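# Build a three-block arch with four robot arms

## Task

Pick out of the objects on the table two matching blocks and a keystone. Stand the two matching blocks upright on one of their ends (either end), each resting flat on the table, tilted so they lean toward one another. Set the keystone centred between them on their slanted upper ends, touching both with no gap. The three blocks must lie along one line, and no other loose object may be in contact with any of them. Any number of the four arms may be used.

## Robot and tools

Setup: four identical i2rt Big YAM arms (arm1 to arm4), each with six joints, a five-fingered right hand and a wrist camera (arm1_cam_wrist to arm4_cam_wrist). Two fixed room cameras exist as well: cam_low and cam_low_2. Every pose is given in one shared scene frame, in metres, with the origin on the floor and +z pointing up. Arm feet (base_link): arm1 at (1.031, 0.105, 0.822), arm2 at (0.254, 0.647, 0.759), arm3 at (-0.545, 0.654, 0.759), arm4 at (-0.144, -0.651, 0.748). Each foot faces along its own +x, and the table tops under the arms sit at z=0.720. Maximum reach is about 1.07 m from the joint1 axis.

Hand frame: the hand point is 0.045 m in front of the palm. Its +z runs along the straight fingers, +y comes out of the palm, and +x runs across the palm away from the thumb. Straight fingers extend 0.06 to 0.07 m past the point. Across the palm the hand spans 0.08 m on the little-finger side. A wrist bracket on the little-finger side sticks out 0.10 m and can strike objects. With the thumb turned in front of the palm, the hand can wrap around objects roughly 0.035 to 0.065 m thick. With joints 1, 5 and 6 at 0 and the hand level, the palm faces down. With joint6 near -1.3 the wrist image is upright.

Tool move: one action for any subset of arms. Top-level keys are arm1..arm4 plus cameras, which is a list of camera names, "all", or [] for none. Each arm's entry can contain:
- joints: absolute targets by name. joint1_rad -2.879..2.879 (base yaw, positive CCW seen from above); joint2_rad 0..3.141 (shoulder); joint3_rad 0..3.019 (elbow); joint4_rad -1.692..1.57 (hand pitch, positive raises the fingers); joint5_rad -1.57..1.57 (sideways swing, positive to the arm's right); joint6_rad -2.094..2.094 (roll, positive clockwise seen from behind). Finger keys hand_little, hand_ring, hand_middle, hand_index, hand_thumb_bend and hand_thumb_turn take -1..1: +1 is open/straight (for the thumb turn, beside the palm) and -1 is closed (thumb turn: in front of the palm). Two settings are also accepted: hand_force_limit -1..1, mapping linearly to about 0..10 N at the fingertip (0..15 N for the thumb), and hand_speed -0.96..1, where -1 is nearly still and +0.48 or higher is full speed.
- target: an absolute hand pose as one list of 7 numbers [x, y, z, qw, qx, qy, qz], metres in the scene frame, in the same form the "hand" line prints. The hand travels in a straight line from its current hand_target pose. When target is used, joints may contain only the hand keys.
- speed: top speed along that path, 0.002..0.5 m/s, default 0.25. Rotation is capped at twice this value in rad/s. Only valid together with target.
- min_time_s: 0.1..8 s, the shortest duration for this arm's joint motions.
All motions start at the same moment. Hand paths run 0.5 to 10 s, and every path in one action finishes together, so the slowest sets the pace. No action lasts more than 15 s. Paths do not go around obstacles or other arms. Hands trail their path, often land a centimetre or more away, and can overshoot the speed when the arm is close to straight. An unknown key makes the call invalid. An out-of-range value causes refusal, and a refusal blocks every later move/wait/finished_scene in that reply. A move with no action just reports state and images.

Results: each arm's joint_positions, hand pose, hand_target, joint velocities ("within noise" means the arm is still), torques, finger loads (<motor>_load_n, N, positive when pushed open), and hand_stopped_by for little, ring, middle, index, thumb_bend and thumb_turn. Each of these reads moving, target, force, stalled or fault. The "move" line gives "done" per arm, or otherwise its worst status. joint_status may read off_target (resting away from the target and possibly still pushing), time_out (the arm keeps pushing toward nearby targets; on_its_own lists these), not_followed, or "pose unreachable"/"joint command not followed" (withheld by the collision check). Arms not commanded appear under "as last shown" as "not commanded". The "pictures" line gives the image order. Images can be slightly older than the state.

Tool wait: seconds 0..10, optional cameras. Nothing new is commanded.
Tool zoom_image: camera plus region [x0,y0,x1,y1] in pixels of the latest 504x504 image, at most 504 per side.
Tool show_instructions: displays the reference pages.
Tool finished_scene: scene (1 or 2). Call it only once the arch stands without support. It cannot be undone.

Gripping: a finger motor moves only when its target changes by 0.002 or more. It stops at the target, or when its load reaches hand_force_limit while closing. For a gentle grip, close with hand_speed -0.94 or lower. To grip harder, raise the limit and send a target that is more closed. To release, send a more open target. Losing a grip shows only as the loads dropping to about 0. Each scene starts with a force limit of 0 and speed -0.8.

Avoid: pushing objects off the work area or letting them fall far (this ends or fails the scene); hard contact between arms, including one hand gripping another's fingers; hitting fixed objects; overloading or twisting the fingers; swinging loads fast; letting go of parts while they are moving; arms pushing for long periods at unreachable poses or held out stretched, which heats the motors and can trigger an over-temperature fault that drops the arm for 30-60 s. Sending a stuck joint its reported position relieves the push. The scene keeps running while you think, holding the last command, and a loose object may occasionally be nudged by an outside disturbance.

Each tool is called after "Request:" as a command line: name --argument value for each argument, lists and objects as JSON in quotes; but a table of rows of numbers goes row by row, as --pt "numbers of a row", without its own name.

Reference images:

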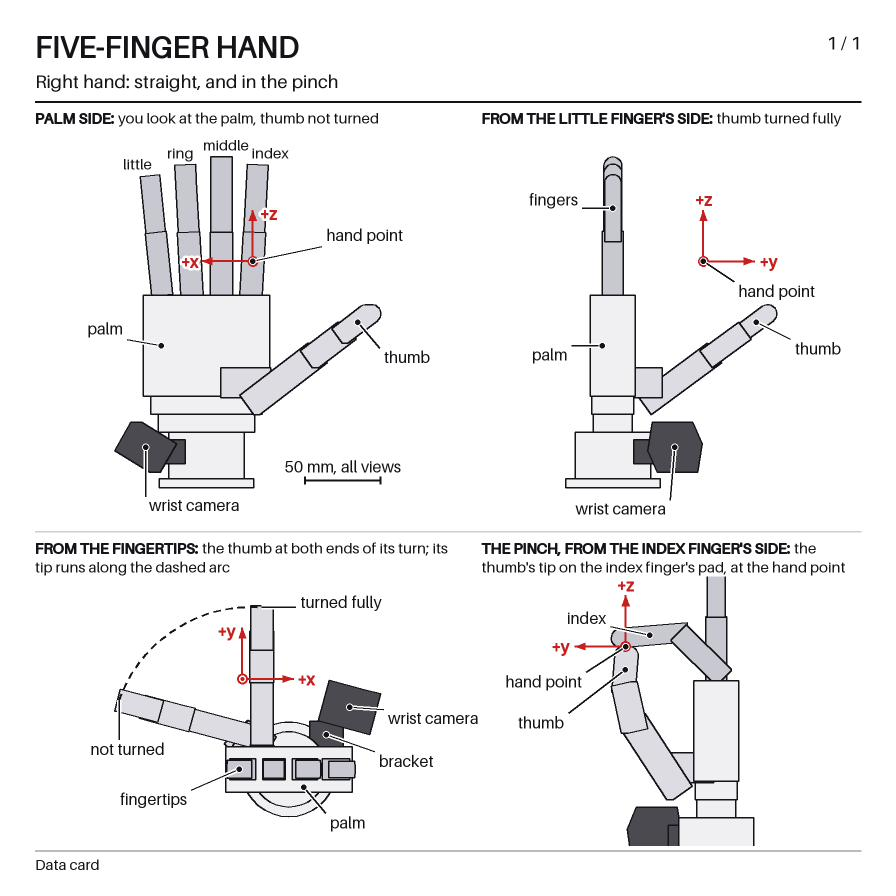

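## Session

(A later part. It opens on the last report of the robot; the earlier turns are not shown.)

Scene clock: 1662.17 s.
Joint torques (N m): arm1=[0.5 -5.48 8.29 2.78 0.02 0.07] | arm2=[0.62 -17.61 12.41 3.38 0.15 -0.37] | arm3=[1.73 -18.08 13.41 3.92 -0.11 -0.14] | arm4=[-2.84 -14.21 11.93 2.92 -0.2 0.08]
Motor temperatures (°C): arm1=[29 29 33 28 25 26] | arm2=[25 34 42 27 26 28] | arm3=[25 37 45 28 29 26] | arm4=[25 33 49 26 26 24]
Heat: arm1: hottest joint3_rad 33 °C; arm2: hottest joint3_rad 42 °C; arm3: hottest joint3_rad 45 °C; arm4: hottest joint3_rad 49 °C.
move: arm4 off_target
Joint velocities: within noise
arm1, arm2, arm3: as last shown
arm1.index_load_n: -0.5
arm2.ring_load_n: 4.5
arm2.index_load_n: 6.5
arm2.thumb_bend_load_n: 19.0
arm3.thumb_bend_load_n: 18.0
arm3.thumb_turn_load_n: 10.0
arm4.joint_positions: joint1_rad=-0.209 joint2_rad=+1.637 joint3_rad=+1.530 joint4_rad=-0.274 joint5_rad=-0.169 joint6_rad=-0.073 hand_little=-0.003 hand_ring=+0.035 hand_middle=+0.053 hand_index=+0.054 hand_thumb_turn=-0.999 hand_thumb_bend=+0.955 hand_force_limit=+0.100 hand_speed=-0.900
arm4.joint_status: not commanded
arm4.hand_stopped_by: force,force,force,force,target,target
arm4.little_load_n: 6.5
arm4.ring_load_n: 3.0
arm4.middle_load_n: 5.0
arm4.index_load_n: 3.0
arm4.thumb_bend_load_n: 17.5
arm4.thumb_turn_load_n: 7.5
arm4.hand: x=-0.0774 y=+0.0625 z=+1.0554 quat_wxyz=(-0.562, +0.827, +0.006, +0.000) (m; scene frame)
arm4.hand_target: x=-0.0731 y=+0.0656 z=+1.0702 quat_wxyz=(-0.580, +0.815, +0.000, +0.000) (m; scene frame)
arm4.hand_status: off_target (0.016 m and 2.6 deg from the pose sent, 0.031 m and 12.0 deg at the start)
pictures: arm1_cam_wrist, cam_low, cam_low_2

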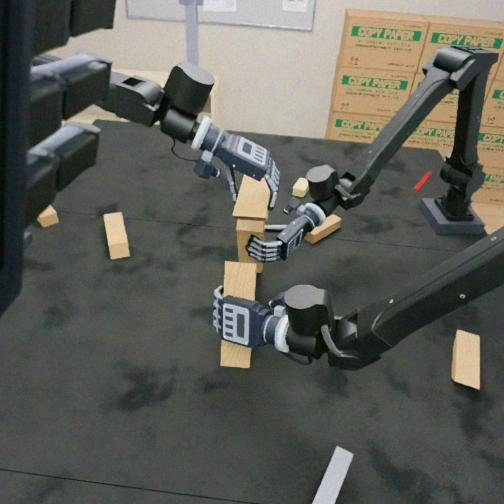

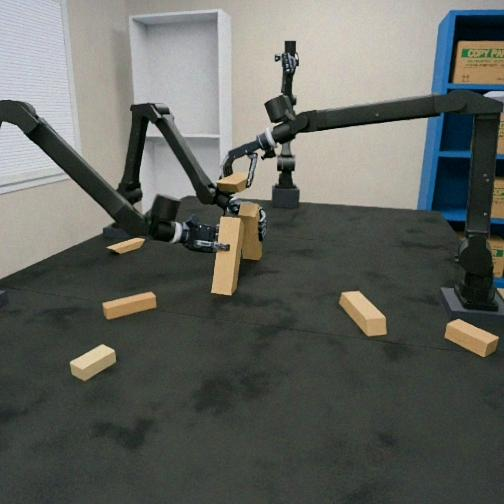

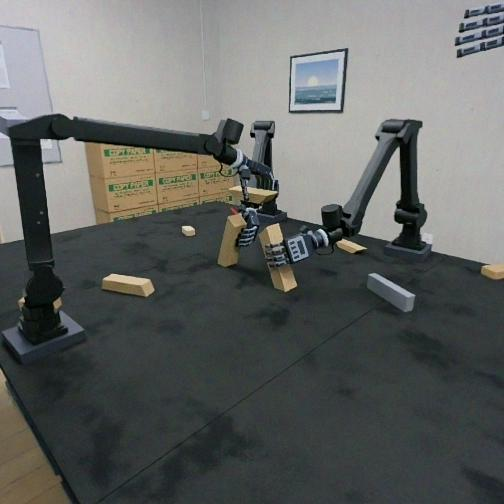

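Request:
move --arm4 '{"target":[-0.072,0.054,1.0,-0.5592,0.829,-0.0043,0.0029],"speed":0.06}' --cameras '["arm1_cam_wrist","cam_low_2","cam_low"]'

Request:
zoom_image --camera "arm1_cam_wrist" --region '[200, 150, 300, 280]'

Request:
zoom_image --camera "cam_low_2" --region '[220, 180, 290, 250]'

Request:
zoom_image --camera "cam_low" --region '[205, 170, 275, 240]'

Scene clock: 1784.00 s.
Joint torques (N m): arm1=[0.5 -5.42 8.29 2.78 0.02 0.07] | arm2=[0.97 -17.26 12.27 3.34 0.16 -0.34] | arm3=[1.85 -18.2 13.42 3.9 -0.11 -0.13] | arm4=[-2.96 -13.22 11.45 2.91 -0.02 0]
Motor temperatures (°C): arm1=[29 28 33 28 25 26] | arm2=[25 34 42 27 26 28] | arm3=[25 37 45 28 29 26] | arm4=[25 34 43 27 26 24]
Heat: arm1: hottest joint3_rad 33 °C; arm2: hottest joint3_rad 42 °C; arm3: hottest joint3_rad 45 °C; arm4: hottest joint3_rad 43 °C.
move: arm4 done
Joint velocities: within noise
arm1, arm2, arm3: as last shown
arm1.index_load_n: 0.0
arm1.thumb_turn_load_n: 0.0
arm2.index_load_n: 7.5
arm2.thumb_bend_load_n: 18.5
arm3.thumb_bend_load_n: 17.5
arm3.thumb_turn_load_n: 10.5
arm4.joint_positions: joint1_rad=-0.209 joint2_rad=+1.639 joint3_rad=+1.394 joint4_rad=-0.172 joint5_rad=-0.162 joint6_rad=-0.073 hand_little=-0.003 hand_ring=+0.035 hand_middle=+0.053 hand_index=+0.054 hand_thumb_turn=-0.999 hand_thumb_bend=+0.955 hand_force_limit=+0.100 hand_speed=-0.900
arm4.joint_status: not commanded
arm4.hand_stopped_by: force,force,force,force,target,target
arm4.little_load_n: 6.0
arm4.ring_load_n: 2.5
arm4.middle_load_n: 5.0
arm4.index_load_n: 3.0
arm4.thumb_bend_load_n: 18.0
arm4.thumb_turn_load_n: 7.5
arm4.hand: x=-0.0785 y=+0.0487 z=+0.9953 quat_wxyz=(-0.547, +0.837, +0.002, +0.000) (m; scene frame)
arm4.hand_target: x=-0.0721 y=+0.0538 z=+1.0001 quat_wxyz=(-0.559, +0.829, -0.004, +0.003) (m; scene frame)
arm4.hand_status: done (0.010 m and 1.8 deg from the pose sent, 0.056 m and 1.2 deg at the start)
pictures: arm1_cam_wrist, cam_low, cam_low_2

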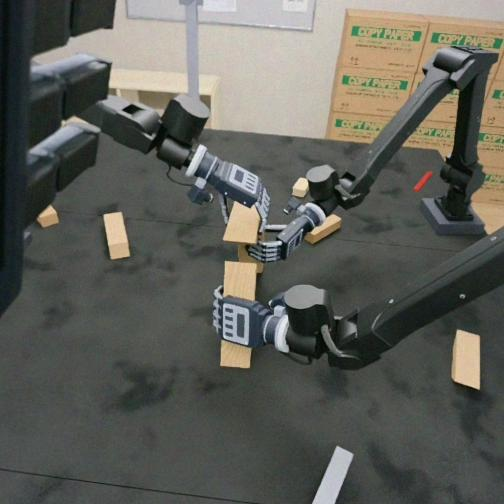

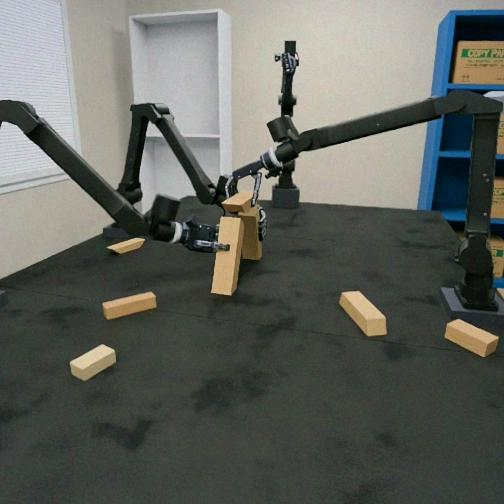

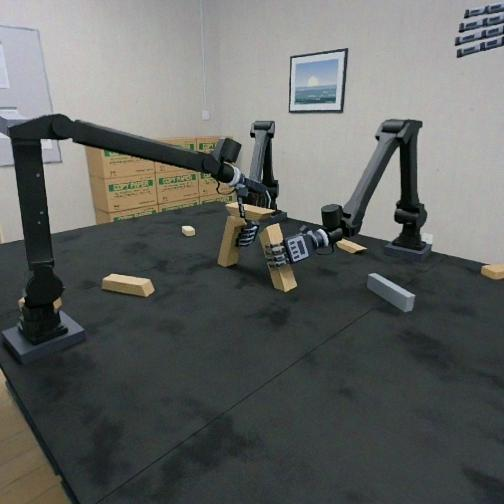

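Scaled by 3.877 from the camera's 504x504 image, which has a finer 720x720 frame.

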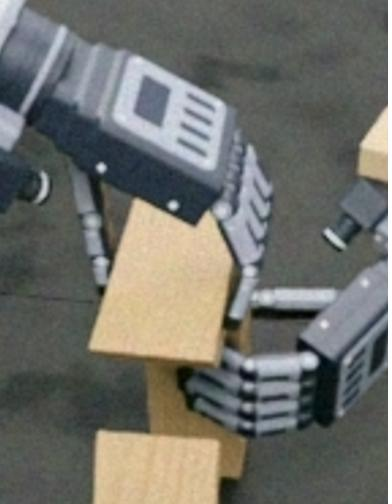

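Scaled by 7.200 from the camera's 504x504 image, which has a finer 720x720 frame.

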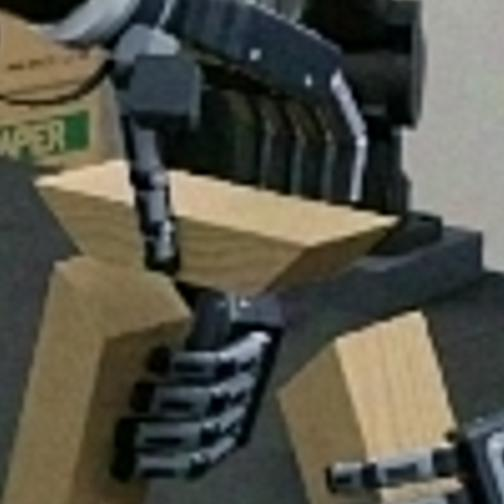

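Scaled by 7.200 from the camera's 504x504 image, which has a finer 720x720 frame.

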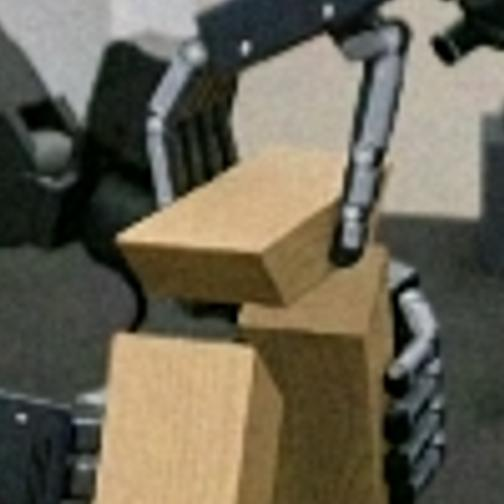

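Request:
move --arm4 '{"target":[-0.0615,0.061,0.99,-0.5556,0.8313,-0.0145,0.0097],"speed":0.05}' --cameras '["arm1_cam_wrist","cam_low_2","cam_low"]'

Request:
zoom_image --camera "arm1_cam_wrist" --region '[200, 150, 300, 280]'

Request:
zoom_image --camera "cam_low_2" --region '[220, 180, 290, 250]'

Request:
zoom_image --camera "cam_low" --region '[205, 170, 275, 240]'

Scene clock: 1833.97 s.
Joint torques (N m): arm1=[0.5 -5.48 8.29 2.78 0.02 0.07] | arm2=[0.44 -17.55 12.14 3.45 0.17 -0.34] | arm3=[1.85 -18.08 13.48 3.95 -0.13 -0.14] | arm4=[-3.55 -13.68 12.42 2.86 -0.01 0.06]
Motor temperatures (°C): arm1=[29 28 33 28 25 26] | arm2=[25 34 42 27 26 28] | arm3=[25 37 45 28 29 26] | arm4=[25 31 42 27 26 24]
Heat: arm1: hottest joint3_rad 33 °C; arm2: hottest joint3_rad 42 °C; arm3: hottest joint3_rad 45 °C; arm4: hottest joint3_rad 42 °C.
move: arm4 off_target
Joint velocities: within noise
arm1.joint_positions: joint1_rad=-0.050 joint2_rad=+0.899 joint3_rad=+1.391 joint4_rad=-0.609 joint5_rad=+0.100 joint6_rad=-1.327 hand_little=+1.000 hand_ring=+1.000 hand_middle=+1.000 hand_index=+1.000 hand_thumb_turn=+1.000 hand_thumb_bend=+0.999 hand_force_limit=-0.100 hand_speed=-0.500
arm1.joint_status: not commanded
arm1.hand_stopped_by: target,target,target,target,target,target
arm1.little_load_n: 0.0
arm1.ring_load_n: 0.0
arm1.middle_load_n: 0.0
arm1.index_load_n: 0.0
arm1.thumb_bend_load_n: 0.0
arm1.thumb_turn_load_n: 0.0
arm1.hand: x=+0.6002 y=+0.0827 z=+1.4004 quat_wxyz=(+0.658, -0.044, -0.743, +0.114) (m; scene frame)
arm1.hand_target: x=+0.6006 y=+0.0774 z=+1.3980 quat_wxyz=(+0.659, -0.046, -0.740, +0.123) (m; scene frame)
arm1.hand_status: not commanded
arm2.joint_positions: joint1_rad=-0.259 joint2_rad=+1.855 joint3_rad=+0.924 joint4_rad=+0.719 joint5_rad=+0.260 joint6_rad=-1.176 hand_little=+0.007 hand_ring=+0.045 hand_middle=+0.072 hand_index=+0.072 hand_thumb_turn=-1.000 hand_thumb_bend=+0.935 hand_force_limit=+0.250 hand_speed=-0.900
arm2.joint_status: not commanded
arm2.hand_stopped_by: force,force,force,force,force,target
arm2.little_load_n: 3.5
arm2.ring_load_n: 4.5
arm2.middle_load_n: 2.5
arm2.index_load_n: 7.0
arm2.thumb_bend_load_n: 18.5
arm2.thumb_turn_load_n: 6.5
arm2.hand: x=+0.0715 y=+0.0107 z=+0.8172 quat_wxyz=(+0.460, +0.315, -0.712, +0.427) (m; scene frame)
arm2.hand_target: x=+0.0607 y=-0.0112 z=+0.8479 quat_wxyz=(+0.485, +0.306, -0.688, +0.444) (m; scene frame)
arm2.hand_status: not commanded
arm3.joint_positions: joint1_rad=+0.411 joint2_rad=+1.915 joint3_rad=+1.059 joint4_rad=+0.535 joint5_rad=-0.353 joint6_rad=-1.893 hand_little=-0.123 hand_ring=-0.058 hand_middle=-0.020 hand_index=-0.039 hand_thumb_turn=-0.999 hand_thumb_bend=+0.786 hand_force_limit=+0.150 hand_speed=-0.900
arm3.joint_status: not commanded
arm3.hand_stopped_by: force,force,force,force,target,target
arm3.little_load_n: 3.5
arm3.ring_load_n: 3.5
arm3.middle_load_n: 4.5
arm3.index_load_n: 7.5
arm3.thumb_bend_load_n: 17.5
arm3.thumb_turn_load_n: 10.5
arm3.hand: x=-0.1511 y=+0.0437 z=+0.8309 quat_wxyz=(+0.244, +0.791, -0.169, +0.535) (m; scene frame)
arm3.hand_target: x=-0.1305 y=+0.0262 z=+0.8810 quat_wxyz=(+0.277, +0.764, -0.140, +0.566) (m; scene frame)
arm3.hand_status: not commanded
arm4.joint_positions: joint1_rad=-0.211 joint2_rad=+1.667 joint3_rad=+1.394 joint4_rad=-0.166 joint5_rad=-0.148 joint6_rad=-0.073 hand_little=-0.003 hand_ring=+0.035 hand_middle=+0.053 hand_index=+0.054 hand_thumb_turn=-0.999 hand_thumb_bend=+0.955 hand_force_limit=+0.100 hand_speed=-0.900
arm4.joint_status: not commanded
arm4.hand_stopped_by: force,force,force,force,target,target
arm4.little_load_n: 6.5
arm4.ring_load_n: 3.0
arm4.middle_load_n: 5.0
arm4.index_load_n: 3.0
arm4.thumb_bend_load_n: 18.0
arm4.thumb_turn_load_n: 7.5
arm4.hand: x=-0.0733 y=+0.0528 z=+0.9774 quat_wxyz=(-0.538, +0.843, -0.004, +0.005) (m; scene frame)
arm4.hand_target: x=-0.0615 y=+0.0603 z=+0.9902 quat_wxyz=(-0.555, +0.831, -0.014, +0.010) (m; scene frame)
arm4.hand_status: off_target (0.019 m and 2.7 deg from the pose sent, 0.022 m and 2.4 deg at the start)
pictures: arm1_cam_wrist, cam_low, cam_low_2

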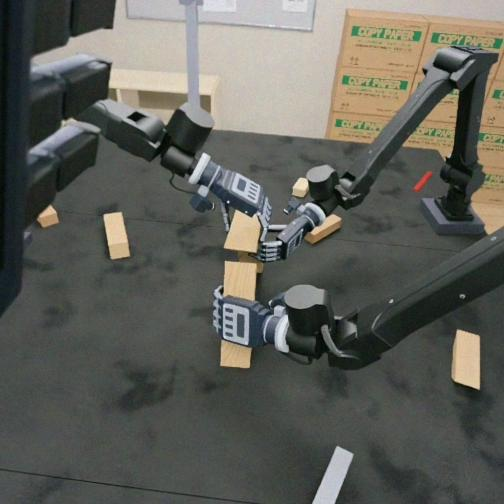

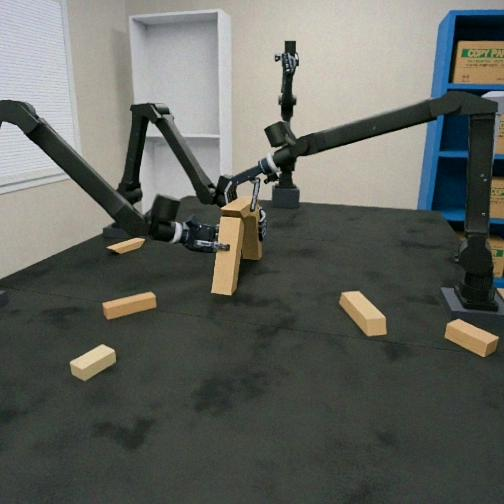

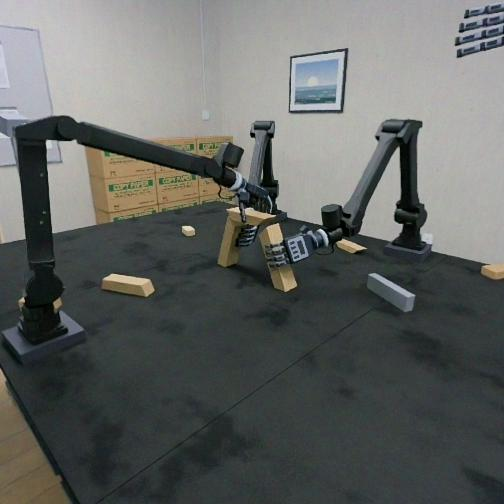

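Scaled by 3.877 from the camera's 504x504 image, which has a finer 720x720 frame.

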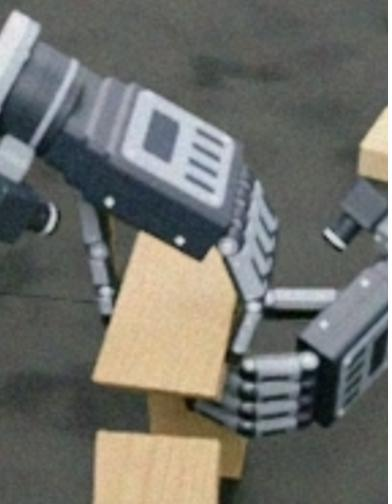

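Scaled by 7.200 from the camera's 504x504 image, which has a finer 720x720 frame.

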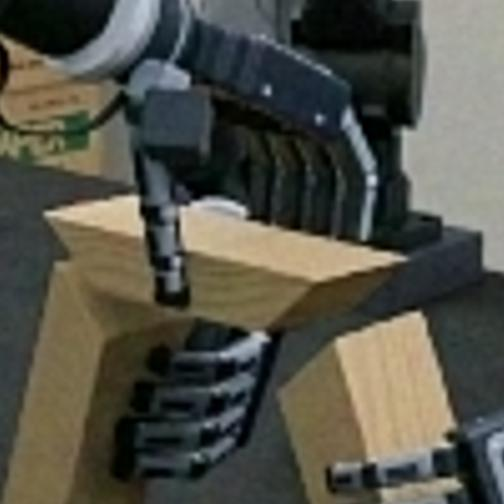

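Scaled by 7.200 from the camera's 504x504 image, which has a finer 720x720 frame.

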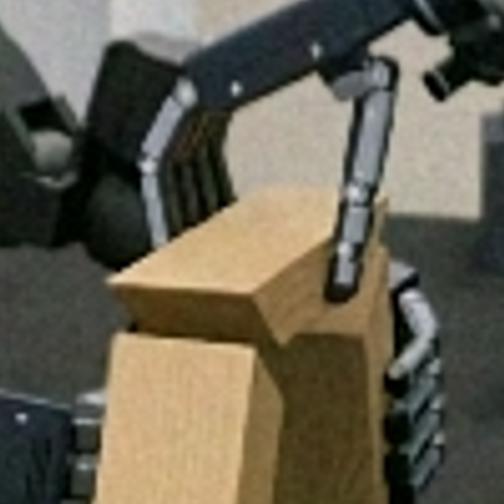

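Request:
move --arm4 '{"target":[-0.047,0.061,0.985,-0.5556,0.8313,-0.0125,0.0083],"speed":0.04}' --cameras '["arm1_cam_wrist","cam_low_2","cam_low"]'

Request:
zoom_image --camera "cam_low_2" --region '[220, 180, 290, 250]'

Request:
zoom_image --camera "cam_low" --region '[205, 170, 275, 240]'

Scene clock: 1856.47 s.
Joint torques (N m): arm1=[0.5 -5.48 8.29 2.78 0.02 0.07] | arm2=[0.56 -17.9 12.27 3.38 0.12 -0.36] | arm3=[1.79 -17.9 13.46 3.92 -0.11 -0.16] | arm4=[-3.6 -13.63 12.56 2.85 -0.22 -0.08]
Motor temperatures (°C): arm1=[29 28 33 28 25 26] | arm2=[25 34 42 27 26 28] | arm3=[25 37 45 28 29 26] | arm4=[25 31 42 27 26 24]
Heat: arm1: hottest joint3_rad 33 °C; arm2: hottest joint3_rad 42 °C; arm3: hottest joint3_rad 45 °C; arm4: hottest joint3_rad 42 °C.
move: arm4 off_target
Joint velocities: within noise
arm1, arm2, arm3: as last shown
arm1.thumb_turn_load_n: 0.5
arm2.thumb_bend_load_n: 19.0
arm4.joint_positions: joint1_rad=-0.240 joint2_rad=+1.677 joint3_rad=+1.394 joint4_rad=-0.157 joint5_rad=-0.171 joint6_rad=-0.073 hand_little=-0.003 hand_ring=+0.035 hand_middle=+0.053 hand_index=+0.054 hand_thumb_turn=-0.999 hand_thumb_bend=+0.955 hand_force_limit=+0.100 hand_speed=-0.900
arm4.joint_status: not commanded
arm4.hand_stopped_by: force,force,force,force,target,target
arm4.little_load_n: 6.5
arm4.ring_load_n: 3.0
arm4.middle_load_n: 4.5
arm4.index_load_n: 3.0
arm4.thumb_bend_load_n: 17.5
arm4.thumb_turn_load_n: 7.5
arm4.hand: x=-0.0569 y=+0.0525 z=+0.9733 quat_wxyz=(-0.538, +0.843, -0.010, +0.004) (m; scene frame)
arm4.hand_target: x=-0.0470 y=+0.0604 z=+0.9851 quat_wxyz=(-0.555, +0.831, -0.012, +0.008) (m; scene frame)
arm4.hand_status: off_target (0.018 m and 2.4 deg from the pose sent, 0.029 m and 2.6 deg at the start)
pictures: arm1_cam_wrist, cam_low, cam_low_2

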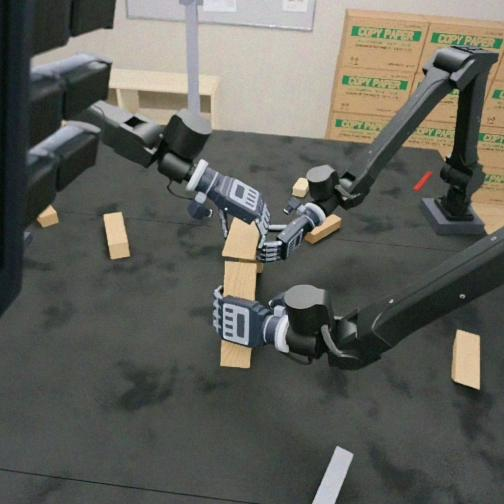

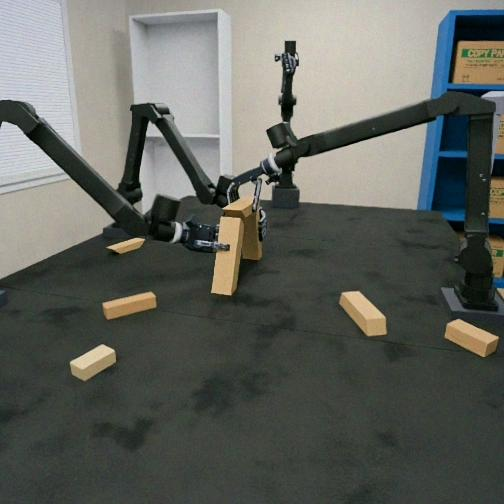

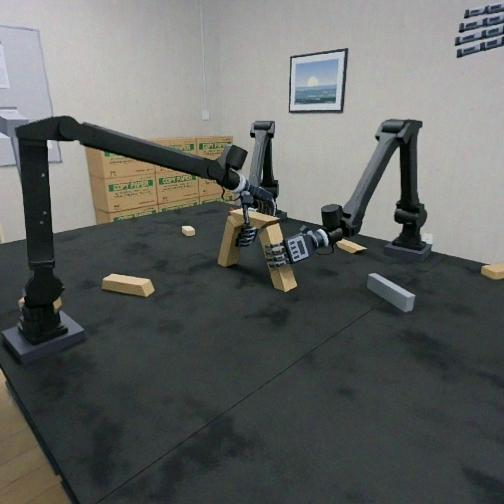

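Scaled by 7.200 from the camera's 504x504 image, which has a finer 720x720 frame.

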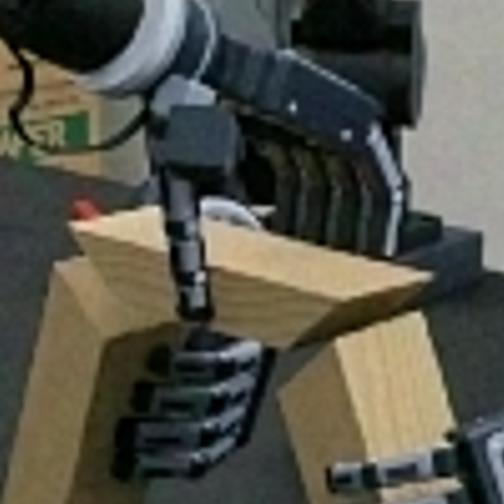

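Scaled by 7.200 from the camera's 504x504 image, which has a finer 720x720 frame.

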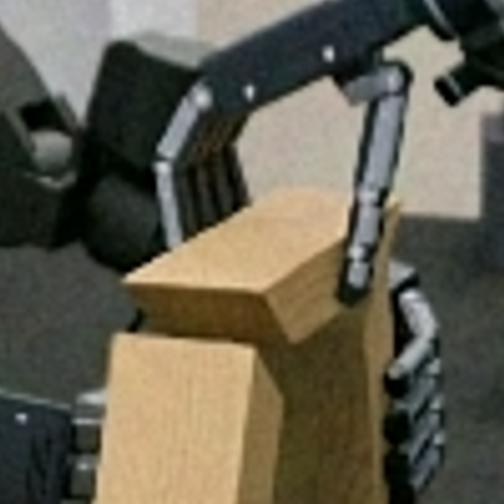

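Request:
move --arm4 '{"target":[-0.058,0.063,0.985,-0.5556,0.8313,-0.0125,0.0083],"speed":0.04}'

Scene clock: 1868.43 s.
Joint torques (N m): arm1=[0.5 -5.48 8.29 2.78 0.02 0.07] | arm2=[0.44 -17.67 12.19 3.22 0.19 -0.34] | arm3=[1.9 -18.02 13.44 3.93 -0.1 -0.15] | arm4=[-1.79 -13.57 12.46 2.86 -0.02 0.02]
Motor temperatures (°C): arm1=[29 28 33 28 25 26] | arm2=[25 34 42 27 26 28] | arm3=[25 37 45 28 29 26] | arm4=[25 31 42 27 26 24]
Heat: arm1: hottest joint3_rad 33 °C; arm2: hottest joint3_rad 42 °C; arm3: hottest joint3_rad 45 °C; arm4: hottest joint3_rad 42 °C.
move: arm4 off_target
Joint velocities: within noise
arm1, arm2, arm3: as last shown
arm1.thumb_turn_load_n: 0.0
arm2.little_load_n: 4.0
arm2.ring_load_n: 4.0
arm2.thumb_bend_load_n: 18.5
arm4.joint_positions: joint1_rad=-0.240 joint2_rad=+1.677 joint3_rad=+1.394 joint4_rad=-0.155 joint5_rad=-0.158 joint6_rad=-0.073 hand_little=-0.003 hand_ring=+0.035 hand_middle=+0.053 hand_index=+0.054 hand_thumb_turn=-0.999 hand_thumb_bend=+0.955 hand_force_limit=+0.100 hand_speed=-0.900
arm4.joint_status: not commanded
arm4.hand_stopped_by: force,force,force,force,target,target
arm4.little_load_n: 6.0
arm4.ring_load_n: 2.5
arm4.middle_load_n: 5.0
arm4.index_load_n: 3.0
arm4.thumb_bend_load_n: 18.0
arm4.thumb_turn_load_n: 7.5
arm4.hand: x=-0.0545 y=+0.0530 z=+0.9734 quat_wxyz=(-0.539, +0.842, -0.013, +0.009) (m; scene frame)
arm4.hand_target: x=-0.0581 y=+0.0625 z=+0.9851 quat_wxyz=(-0.555, +0.831, -0.013, +0.008) (m; scene frame)
arm4.hand_status: off_target (0.016 m and 2.3 deg from the pose sent, 0.016 m and 2.5 deg at the start)
pictures: none

Request:
move --arm4 '{"target":[-0.067,0.064,0.985,-0.5556,0.8313,-0.0125,0.0083],"speed":0.04}'

Scene clock: 1874.13 s.
Joint torques (N m): arm1=[0.5 -5.42 8.29 2.78 0.02 0.07] | arm2=[0.38 -17.26 12.23 3.29 0.15 -0.38] | arm3=[1.79 -18.02 13.39 3.84 -0.11 -0.16] | arm4=[-1.08 -13.8 12.22 2.91 -0.02 0.06]
Motor temperatures (°C): arm1=[29 28 33 28 25 26] | arm2=[25 34 42 27 26 28] | arm3=[25 37 45 28 29 26] | arm4=[25 31 42 27 26 24]
Heat: arm1: hottest joint3_rad 33 °C; arm2: hottest joint3_rad 42 °C; arm3: hottest joint3_rad 45 °C; arm4: hottest joint3_rad 42 °C.
move: arm4 off_target
Joint velocities: within noise
arm1, arm2, arm3: as last shown
arm2.ring_load_n: 4.5
arm4.joint_positions: joint1_rad=-0.231 joint2_rad=+1.677 joint3_rad=+1.394 joint4_rad=-0.155 joint5_rad=-0.144 joint6_rad=-0.071 hand_little=-0.003 hand_ring=+0.035 hand_middle=+0.053 hand_index=+0.054 hand_thumb_turn=-0.999 hand_thumb_bend=+0.955 hand_force_limit=+0.100 hand_speed=-0.900
arm4.joint_status: not commanded
arm4.hand_stopped_by: force,force,force,force,target,target
arm4.little_load_n: 6.5
arm4.ring_load_n: 3.0
arm4.middle_load_n: 5.0
arm4.index_load_n: 3.0
arm4.thumb_bend_load_n: 18.0
arm4.thumb_turn_load_n: 7.5
arm4.hand: x=-0.0580 y=+0.0540 z=+0.9731 quat_wxyz=(-0.538, +0.843, -0.014, +0.012) (m; scene frame)
arm4.hand_target: x=-0.0670 y=+0.0634 z=+0.9851 quat_wxyz=(-0.555, +0.831, -0.012, +0.008) (m; scene frame)
arm4.hand_status: off_target (0.018 m and 2.4 deg from the pose sent, 0.020 m and 2.3 deg at the start)
pictures: none

Request:
move --arm4 '{"target":[-0.072,0.064,0.978,-0.5556,0.8313,-0.0062,0.0041],"speed":0.04}' --cameras '["arm1_cam_wrist","cam_low_2","cam_low"]'

Request:
zoom_image --camera "cam_low_2" --region '[220, 180, 290, 250]'

Request:
zoom_image --camera "cam_low" --region '[205, 170, 275, 240]'

Scene clock: 1887.50 s.
Joint torques (N m): arm1=[0.5 -5.48 8.29 2.78 0.02 0.07] | arm2=[0.03 -17.79 12.12 3.4 0.15 -0.34] | arm3=[1.85 -17.79 13.41 3.93 -0.1 -0.16] | arm4=[-1.14 -13.45 11.15 2.86 -0.2 0.01]
Motor temperatures (°C): arm1=[29 28 33 28 25 26] | arm2=[25 34 42 27 26 28] | arm3=[25 37 45 28 29 26] | arm4=[25 31 42 27 26 24]
Heat: arm1: hottest joint3_rad 33 °C; arm2: hottest joint3_rad 42 °C; arm3: hottest joint3_rad 45 °C; arm4: hottest joint3_rad 42 °C.
move: arm4 off_target
Joint velocities: within noise
arm1, arm2, arm3: as last shown
arm2.thumb_bend_load_n: 19.0
arm3.index_load_n: 7.0
arm4.joint_positions: joint1_rad=-0.228 joint2_rad=+1.678 joint3_rad=+1.394 joint4_rad=-0.138 joint5_rad=-0.148 joint6_rad=-0.071 hand_little=-0.003 hand_ring=+0.035 hand_middle=+0.053 hand_index=+0.054 hand_thumb_turn=-0.999 hand_thumb_bend=+0.955 hand_force_limit=+0.100 hand_speed=-0.900
arm4.joint_status: not commanded
arm4.hand_stopped_by: force,force,force,force,target,target
arm4.little_load_n: 6.0
arm4.ring_load_n: 3.0
arm4.middle_load_n: 5.0
arm4.index_load_n: 3.0
arm4.thumb_bend_load_n: 17.5
arm4.thumb_turn_load_n: 7.5
arm4.hand: x=-0.0605 y=+0.0572 z=+0.9758 quat_wxyz=(-0.545, +0.838, -0.011, +0.011) (m; scene frame)
arm4.hand_target: x=-0.0720 y=+0.0636 z=+0.9779 quat_wxyz=(-0.555, +0.832, -0.006, +0.004) (m; scene frame)
arm4.hand_status: off_target (0.013 m and 1.7 deg from the pose sent, 0.018 m and 2.7 deg at the start)
pictures: arm1_cam_wrist, cam_low, cam_low_2

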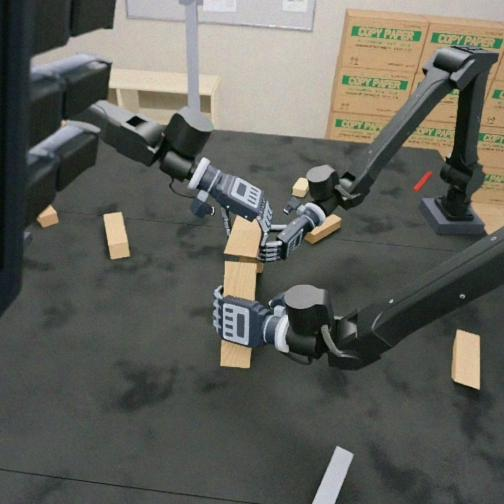

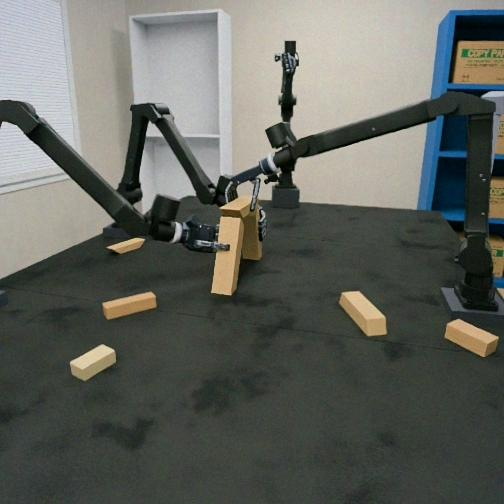

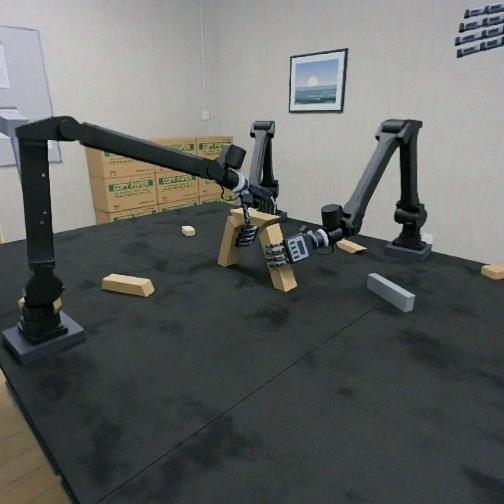

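Scaled by 7.200 from the camera's 504x504 image, which has a finer 720x720 frame.

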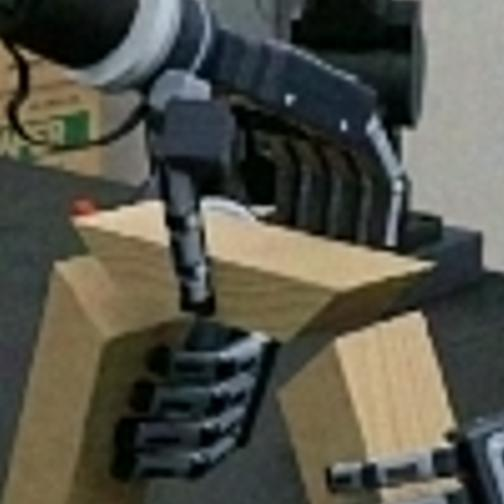

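Scaled by 7.200 from the camera's 504x504 image, which has a finer 720x720 frame.

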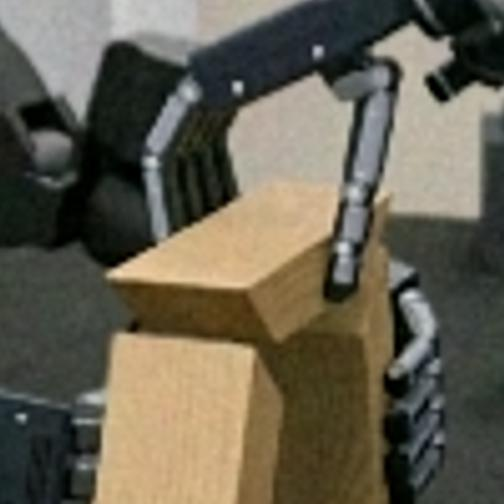

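Request:
zoom_image --camera "arm1_cam_wrist" --region '[210, 200, 280, 280]'

Request:
move --arm4 '{"target":[-0.079,0.06,0.974,-0.5556,0.8313,0.0,0.0],"speed":0.04}' --cameras '["arm1_cam_wrist","cam_low_2","cam_low"]'

Request:
zoom_image --camera "cam_low_2" --region '[220, 180, 290, 250]'

Request:
zoom_image --camera "cam_low" --region '[205, 170, 275, 240]'

Request:
zoom_image --camera "arm1_cam_wrist" --region '[210, 200, 280, 280]'

Scaled by 6.300 from the camera's 504x504 image, which has a finer 720x720 frame.

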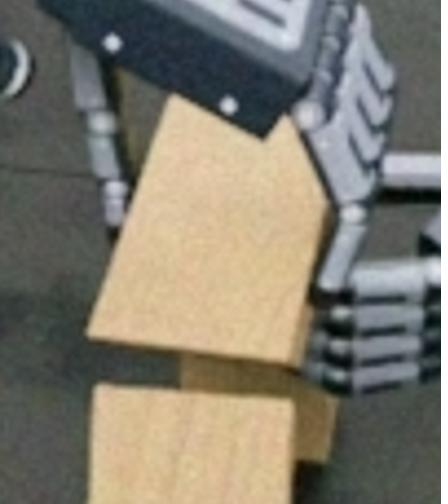

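Scene clock: 1905.03 s.
Joint torques (N m): arm1=[0.5 -5.48 8.28 2.78 0.02 0.07] | arm2=[0.85 -17.44 12.29 3.51 0.14 -0.34] | arm3=[2.14 -17.9 13.46 3.92 -0.1 -0.15] | arm4=[-1.26 -13.92 11.21 2.85 -0.19 -0.02]
Motor temperatures (°C): arm1=[29 28 33 28 25 26] | arm2=[25 34 42 27 26 28] | arm3=[25 37 45 28 29 26] | arm4=[25 32 42 27 26 24]
Heat: arm1: hottest joint3_rad 33 °C; arm2: hottest joint3_rad 42 °C; arm3: hottest joint3_rad 45 °C; arm4: hottest joint3_rad 42 °C.
move: arm4 off_target
Joint velocities: within noise
arm1, arm2, arm3: as last shown
arm2.thumb_bend_load_n: 18.5
arm3.little_load_n: 4.0
arm3.index_load_n: 7.5
arm4.joint_positions: joint1_rad=-0.220 joint2_rad=+1.678 joint3_rad=+1.372 joint4_rad=-0.124 joint5_rad=-0.155 joint6_rad=-0.071 hand_little=-0.003 hand_ring=+0.035 hand_middle=+0.053 hand_index=+0.054 hand_thumb_turn=-0.999 hand_thumb_bend=+0.955 hand_force_limit=+0.100 hand_speed=-0.900
arm4.joint_status: not commanded
arm4.hand_stopped_by: force,force,force,force,target,target
arm4.little_load_n: 6.0
arm4.ring_load_n: 3.0
arm4.middle_load_n: 4.5
arm4.index_load_n: 3.0
arm4.thumb_bend_load_n: 18.0
arm4.thumb_turn_load_n: 7.5
arm4.hand: x=-0.0684 y=+0.0539 z=+0.9660 quat_wxyz=(-0.542, +0.841, -0.006, +0.005) (m; scene frame)
arm4.hand_target: x=-0.0789 y=+0.0597 z=+0.9742 quat_wxyz=(-0.556, +0.831, +0.000, +0.000) (m; scene frame)
arm4.hand_status: off_target (0.015 m and 2.1 deg from the pose sent, 0.019 m and 2.3 deg at the start)
pictures: arm1_cam_wrist, cam_low, cam_low_2

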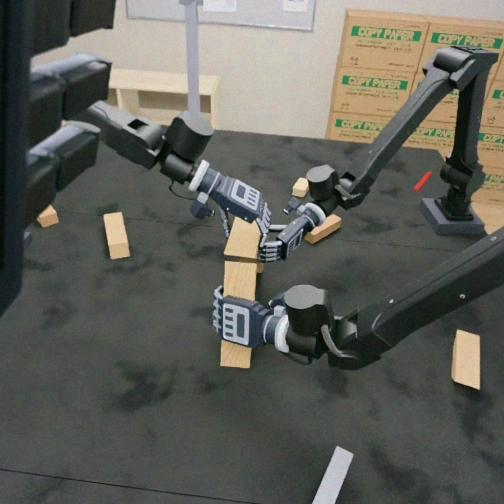

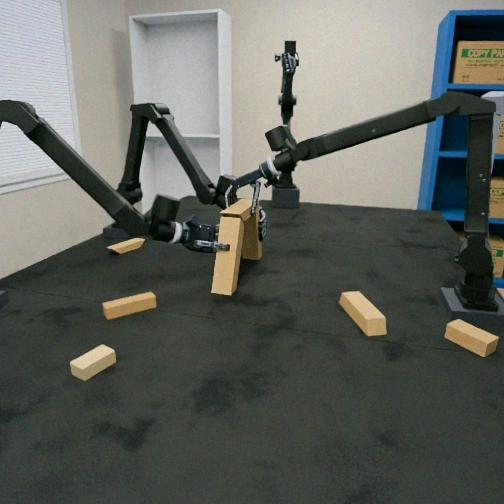

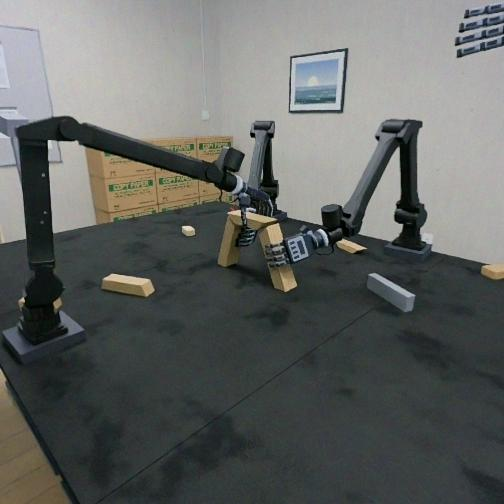

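Scaled by 7.200 from the camera's 504x504 image, which has a finer 720x720 frame.

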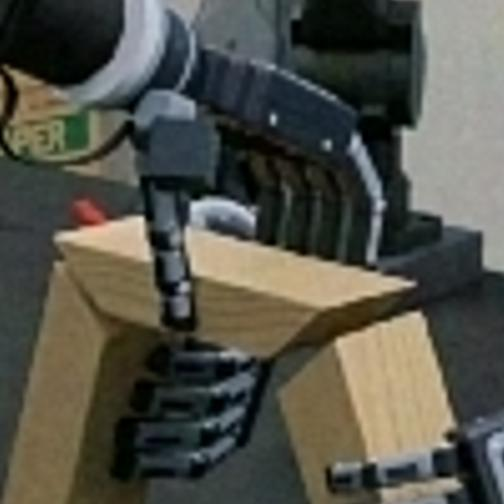

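Scaled by 7.200 from the camera's 504x504 image, which has a finer 720x720 frame.

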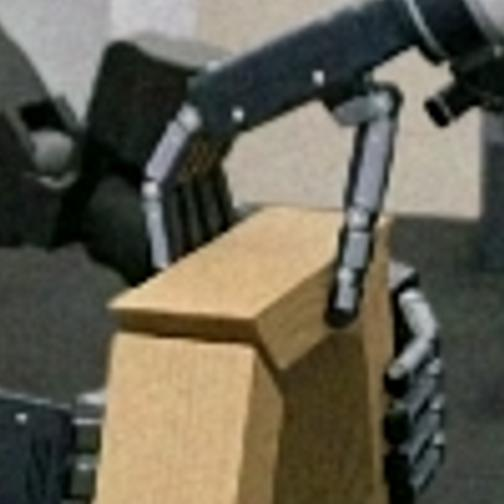

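Scaled by 6.300 from the camera's 504x504 image, which has a finer 720x720 frame.

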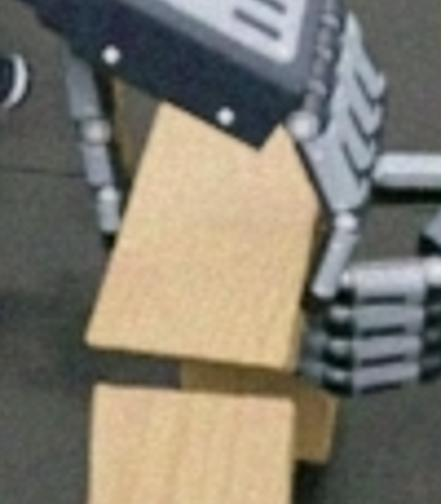

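Request:
move --arm4 '{"target":[-0.053,0.061,0.975,-0.5556,0.8313,-0.003,0.002],"speed":0.04}'

Scene clock: 1970.50 s.
Joint torques (N m): arm1=[0.5 -5.48 8.28 2.8 0.02 0.07] | arm2=[0.03 -17.55 12.1 3.29 0.17 -0.37] | arm3=[1.9 -18.02 13.41 3.86 -0.1 -0.14] | arm4=[-3.55 -13.45 12.93 2.5 -0.22 -0.13]
Motor temperatures (°C): arm1=[29 28 33 28 25 26] | arm2=[25 34 42 27 26 28] | arm3=[25 38 45 28 29 26] | arm4=[25 34 42 27 26 24]
Heat: arm1: hottest joint3_rad 33 °C; arm2: hottest joint3_rad 42 °C; arm3: hottest joint3_rad 45 °C; arm4: hottest joint3_rad 42 °C.
move: arm4 off_target
Joint velocities: within noise
arm1, arm2, arm3: as last shown
arm2.thumb_bend_load_n: 19.0
arm3.little_load_n: 3.5
arm3.ring_load_n: 4.0
arm4.joint_positions: joint1_rad=-0.235 joint2_rad=+1.683 joint3_rad=+1.372 joint4_rad=-0.124 joint5_rad=-0.187 joint6_rad=-0.076 hand_little=-0.003 hand_ring=+0.035 hand_middle=+0.053 hand_index=+0.054 hand_thumb_turn=-0.999 hand_thumb_bend=+0.955 hand_force_limit=+0.100 hand_speed=-0.900
arm4.joint_status: not commanded
arm4.hand_stopped_by: force,force,force,force,target,target
arm4.little_load_n: 6.5
arm4.ring_load_n: 3.0
arm4.middle_load_n: 4.5
arm4.index_load_n: 3.0
arm4.thumb_bend_load_n: 17.5
arm4.thumb_turn_load_n: 7.5
arm4.hand: x=-0.0632 y=+0.0525 z=+0.9633 quat_wxyz=(-0.541, +0.841, -0.002, -0.004) (m; scene frame)
arm4.hand_target: x=-0.0530 y=+0.0604 z=+0.9752 quat_wxyz=(-0.556, +0.831, -0.003, +0.002) (m; scene frame)
arm4.hand_status: off_target (0.018 m and 2.2 deg from the pose sent, 0.019 m and 2.0 deg at the start)
pictures: none

Request:
move --arm4 '{"target":[-0.053,0.061,0.966,-0.5556,0.8313,-0.005,0.0035],"speed":0.03}' --cameras '["arm1_cam_wrist","cam_low_2","cam_low"]'

Request:
zoom_image --camera "cam_low_2" --region '[220, 190, 290, 260]'

Request:
zoom_image --camera "cam_low" --region '[205, 180, 275, 250]'

Request:
zoom_image --camera "arm1_cam_wrist" --region '[210, 200, 280, 280]'

Scene clock: 1978.70 s.
Joint torques (N m): arm1=[0.44 -5.48 8.29 2.78 0.02 0.07] | arm2=[0.09 -18.02 11.99 3.45 0.14 -0.36] | arm3=[1.85 -17.9 13.45 3.95 -0.1 -0.15] | arm4=[-3.25 -13.63 11.48 2.84 -0.03 -0.11]
Motor temperatures (°C): arm1=[29 28 33 28 25 26] | arm2=[25 34 42 27 26 28] | arm3=[25 38 45 28 29 26] | arm4=[25 34 42 27 26 24]
Heat: arm1: hottest joint3_rad 33 °C; arm2: hottest joint3_rad 42 °C; arm3: hottest joint3_rad 45 °C; arm4: hottest joint3_rad 42 °C.
move: arm4 off_target
Joint velocities: within noise
arm1, arm2, arm3: as last shown
arm2.thumb_bend_load_n: 18.5
arm3.little_load_n: 4.0
arm3.ring_load_n: 3.5
arm4.joint_positions: joint1_rad=-0.235 joint2_rad=+1.690 joint3_rad=+1.372 joint4_rad=-0.110 joint5_rad=-0.187 joint6_rad=-0.076 hand_little=-0.003 hand_ring=+0.035 hand_middle=+0.053 hand_index=+0.054 hand_thumb_turn=-0.999 hand_thumb_bend=+0.955 hand_force_limit=+0.100 hand_speed=-0.900
arm4.joint_status: not commanded
arm4.hand_stopped_by: force,force,force,force,target,target
arm4.little_load_n: 6.5
arm4.ring_load_n: 3.0
arm4.middle_load_n: 5.0
arm4.index_load_n: 3.0
arm4.thumb_bend_load_n: 18.0
arm4.thumb_turn_load_n: 7.5
arm4.hand: x=-0.0626 y=+0.0553 z=+0.9612 quat_wxyz=(-0.543, +0.840, -0.002, -0.003) (m; scene frame)
arm4.hand_target: x=-0.0530 y=+0.0607 z=+0.9661 quat_wxyz=(-0.556, +0.831, -0.005, +0.004) (m; scene frame)
arm4.hand_status: off_target (0.012 m and 1.9 deg from the pose sent, 0.014 m and 2.3 deg at the start)
pictures: arm1_cam_wrist, cam_low, cam_low_2

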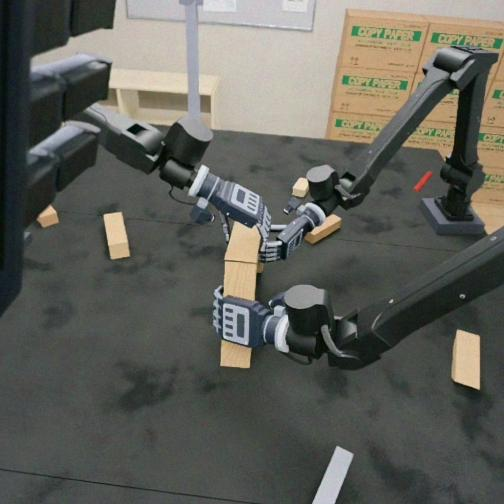

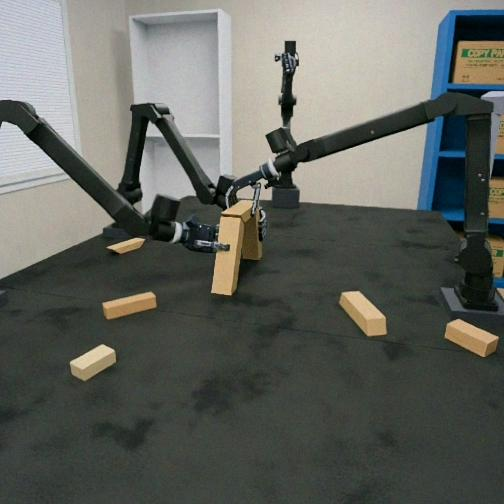

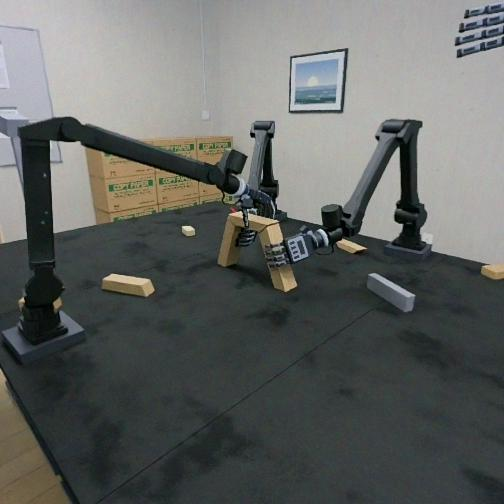

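Scaled by 7.200 from the camera's 504x504 image, which has a finer 720x720 frame.

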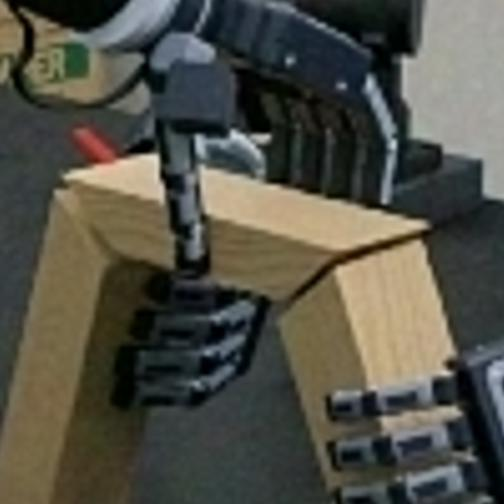

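Scaled by 7.200 from the camera's 504x504 image, which has a finer 720x720 frame.

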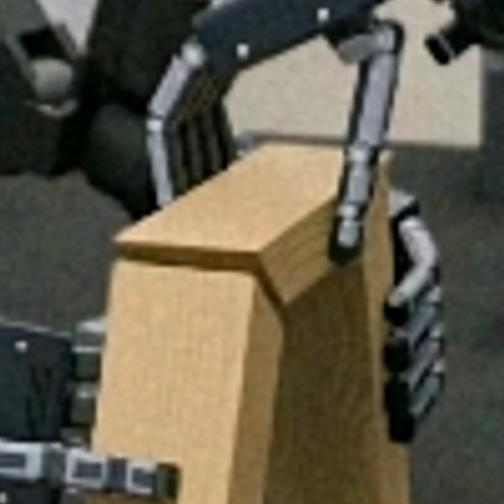

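Scaled by 6.300 from the camera's 504x504 image, which has a finer 720x720 frame.

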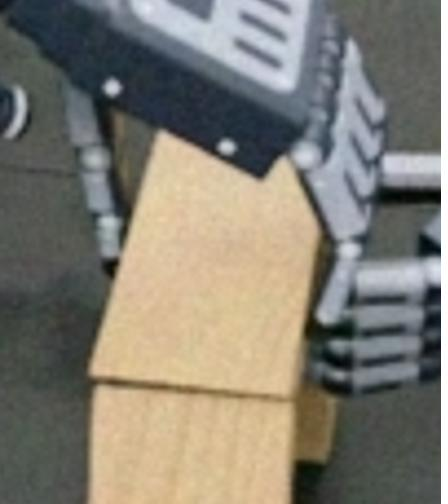

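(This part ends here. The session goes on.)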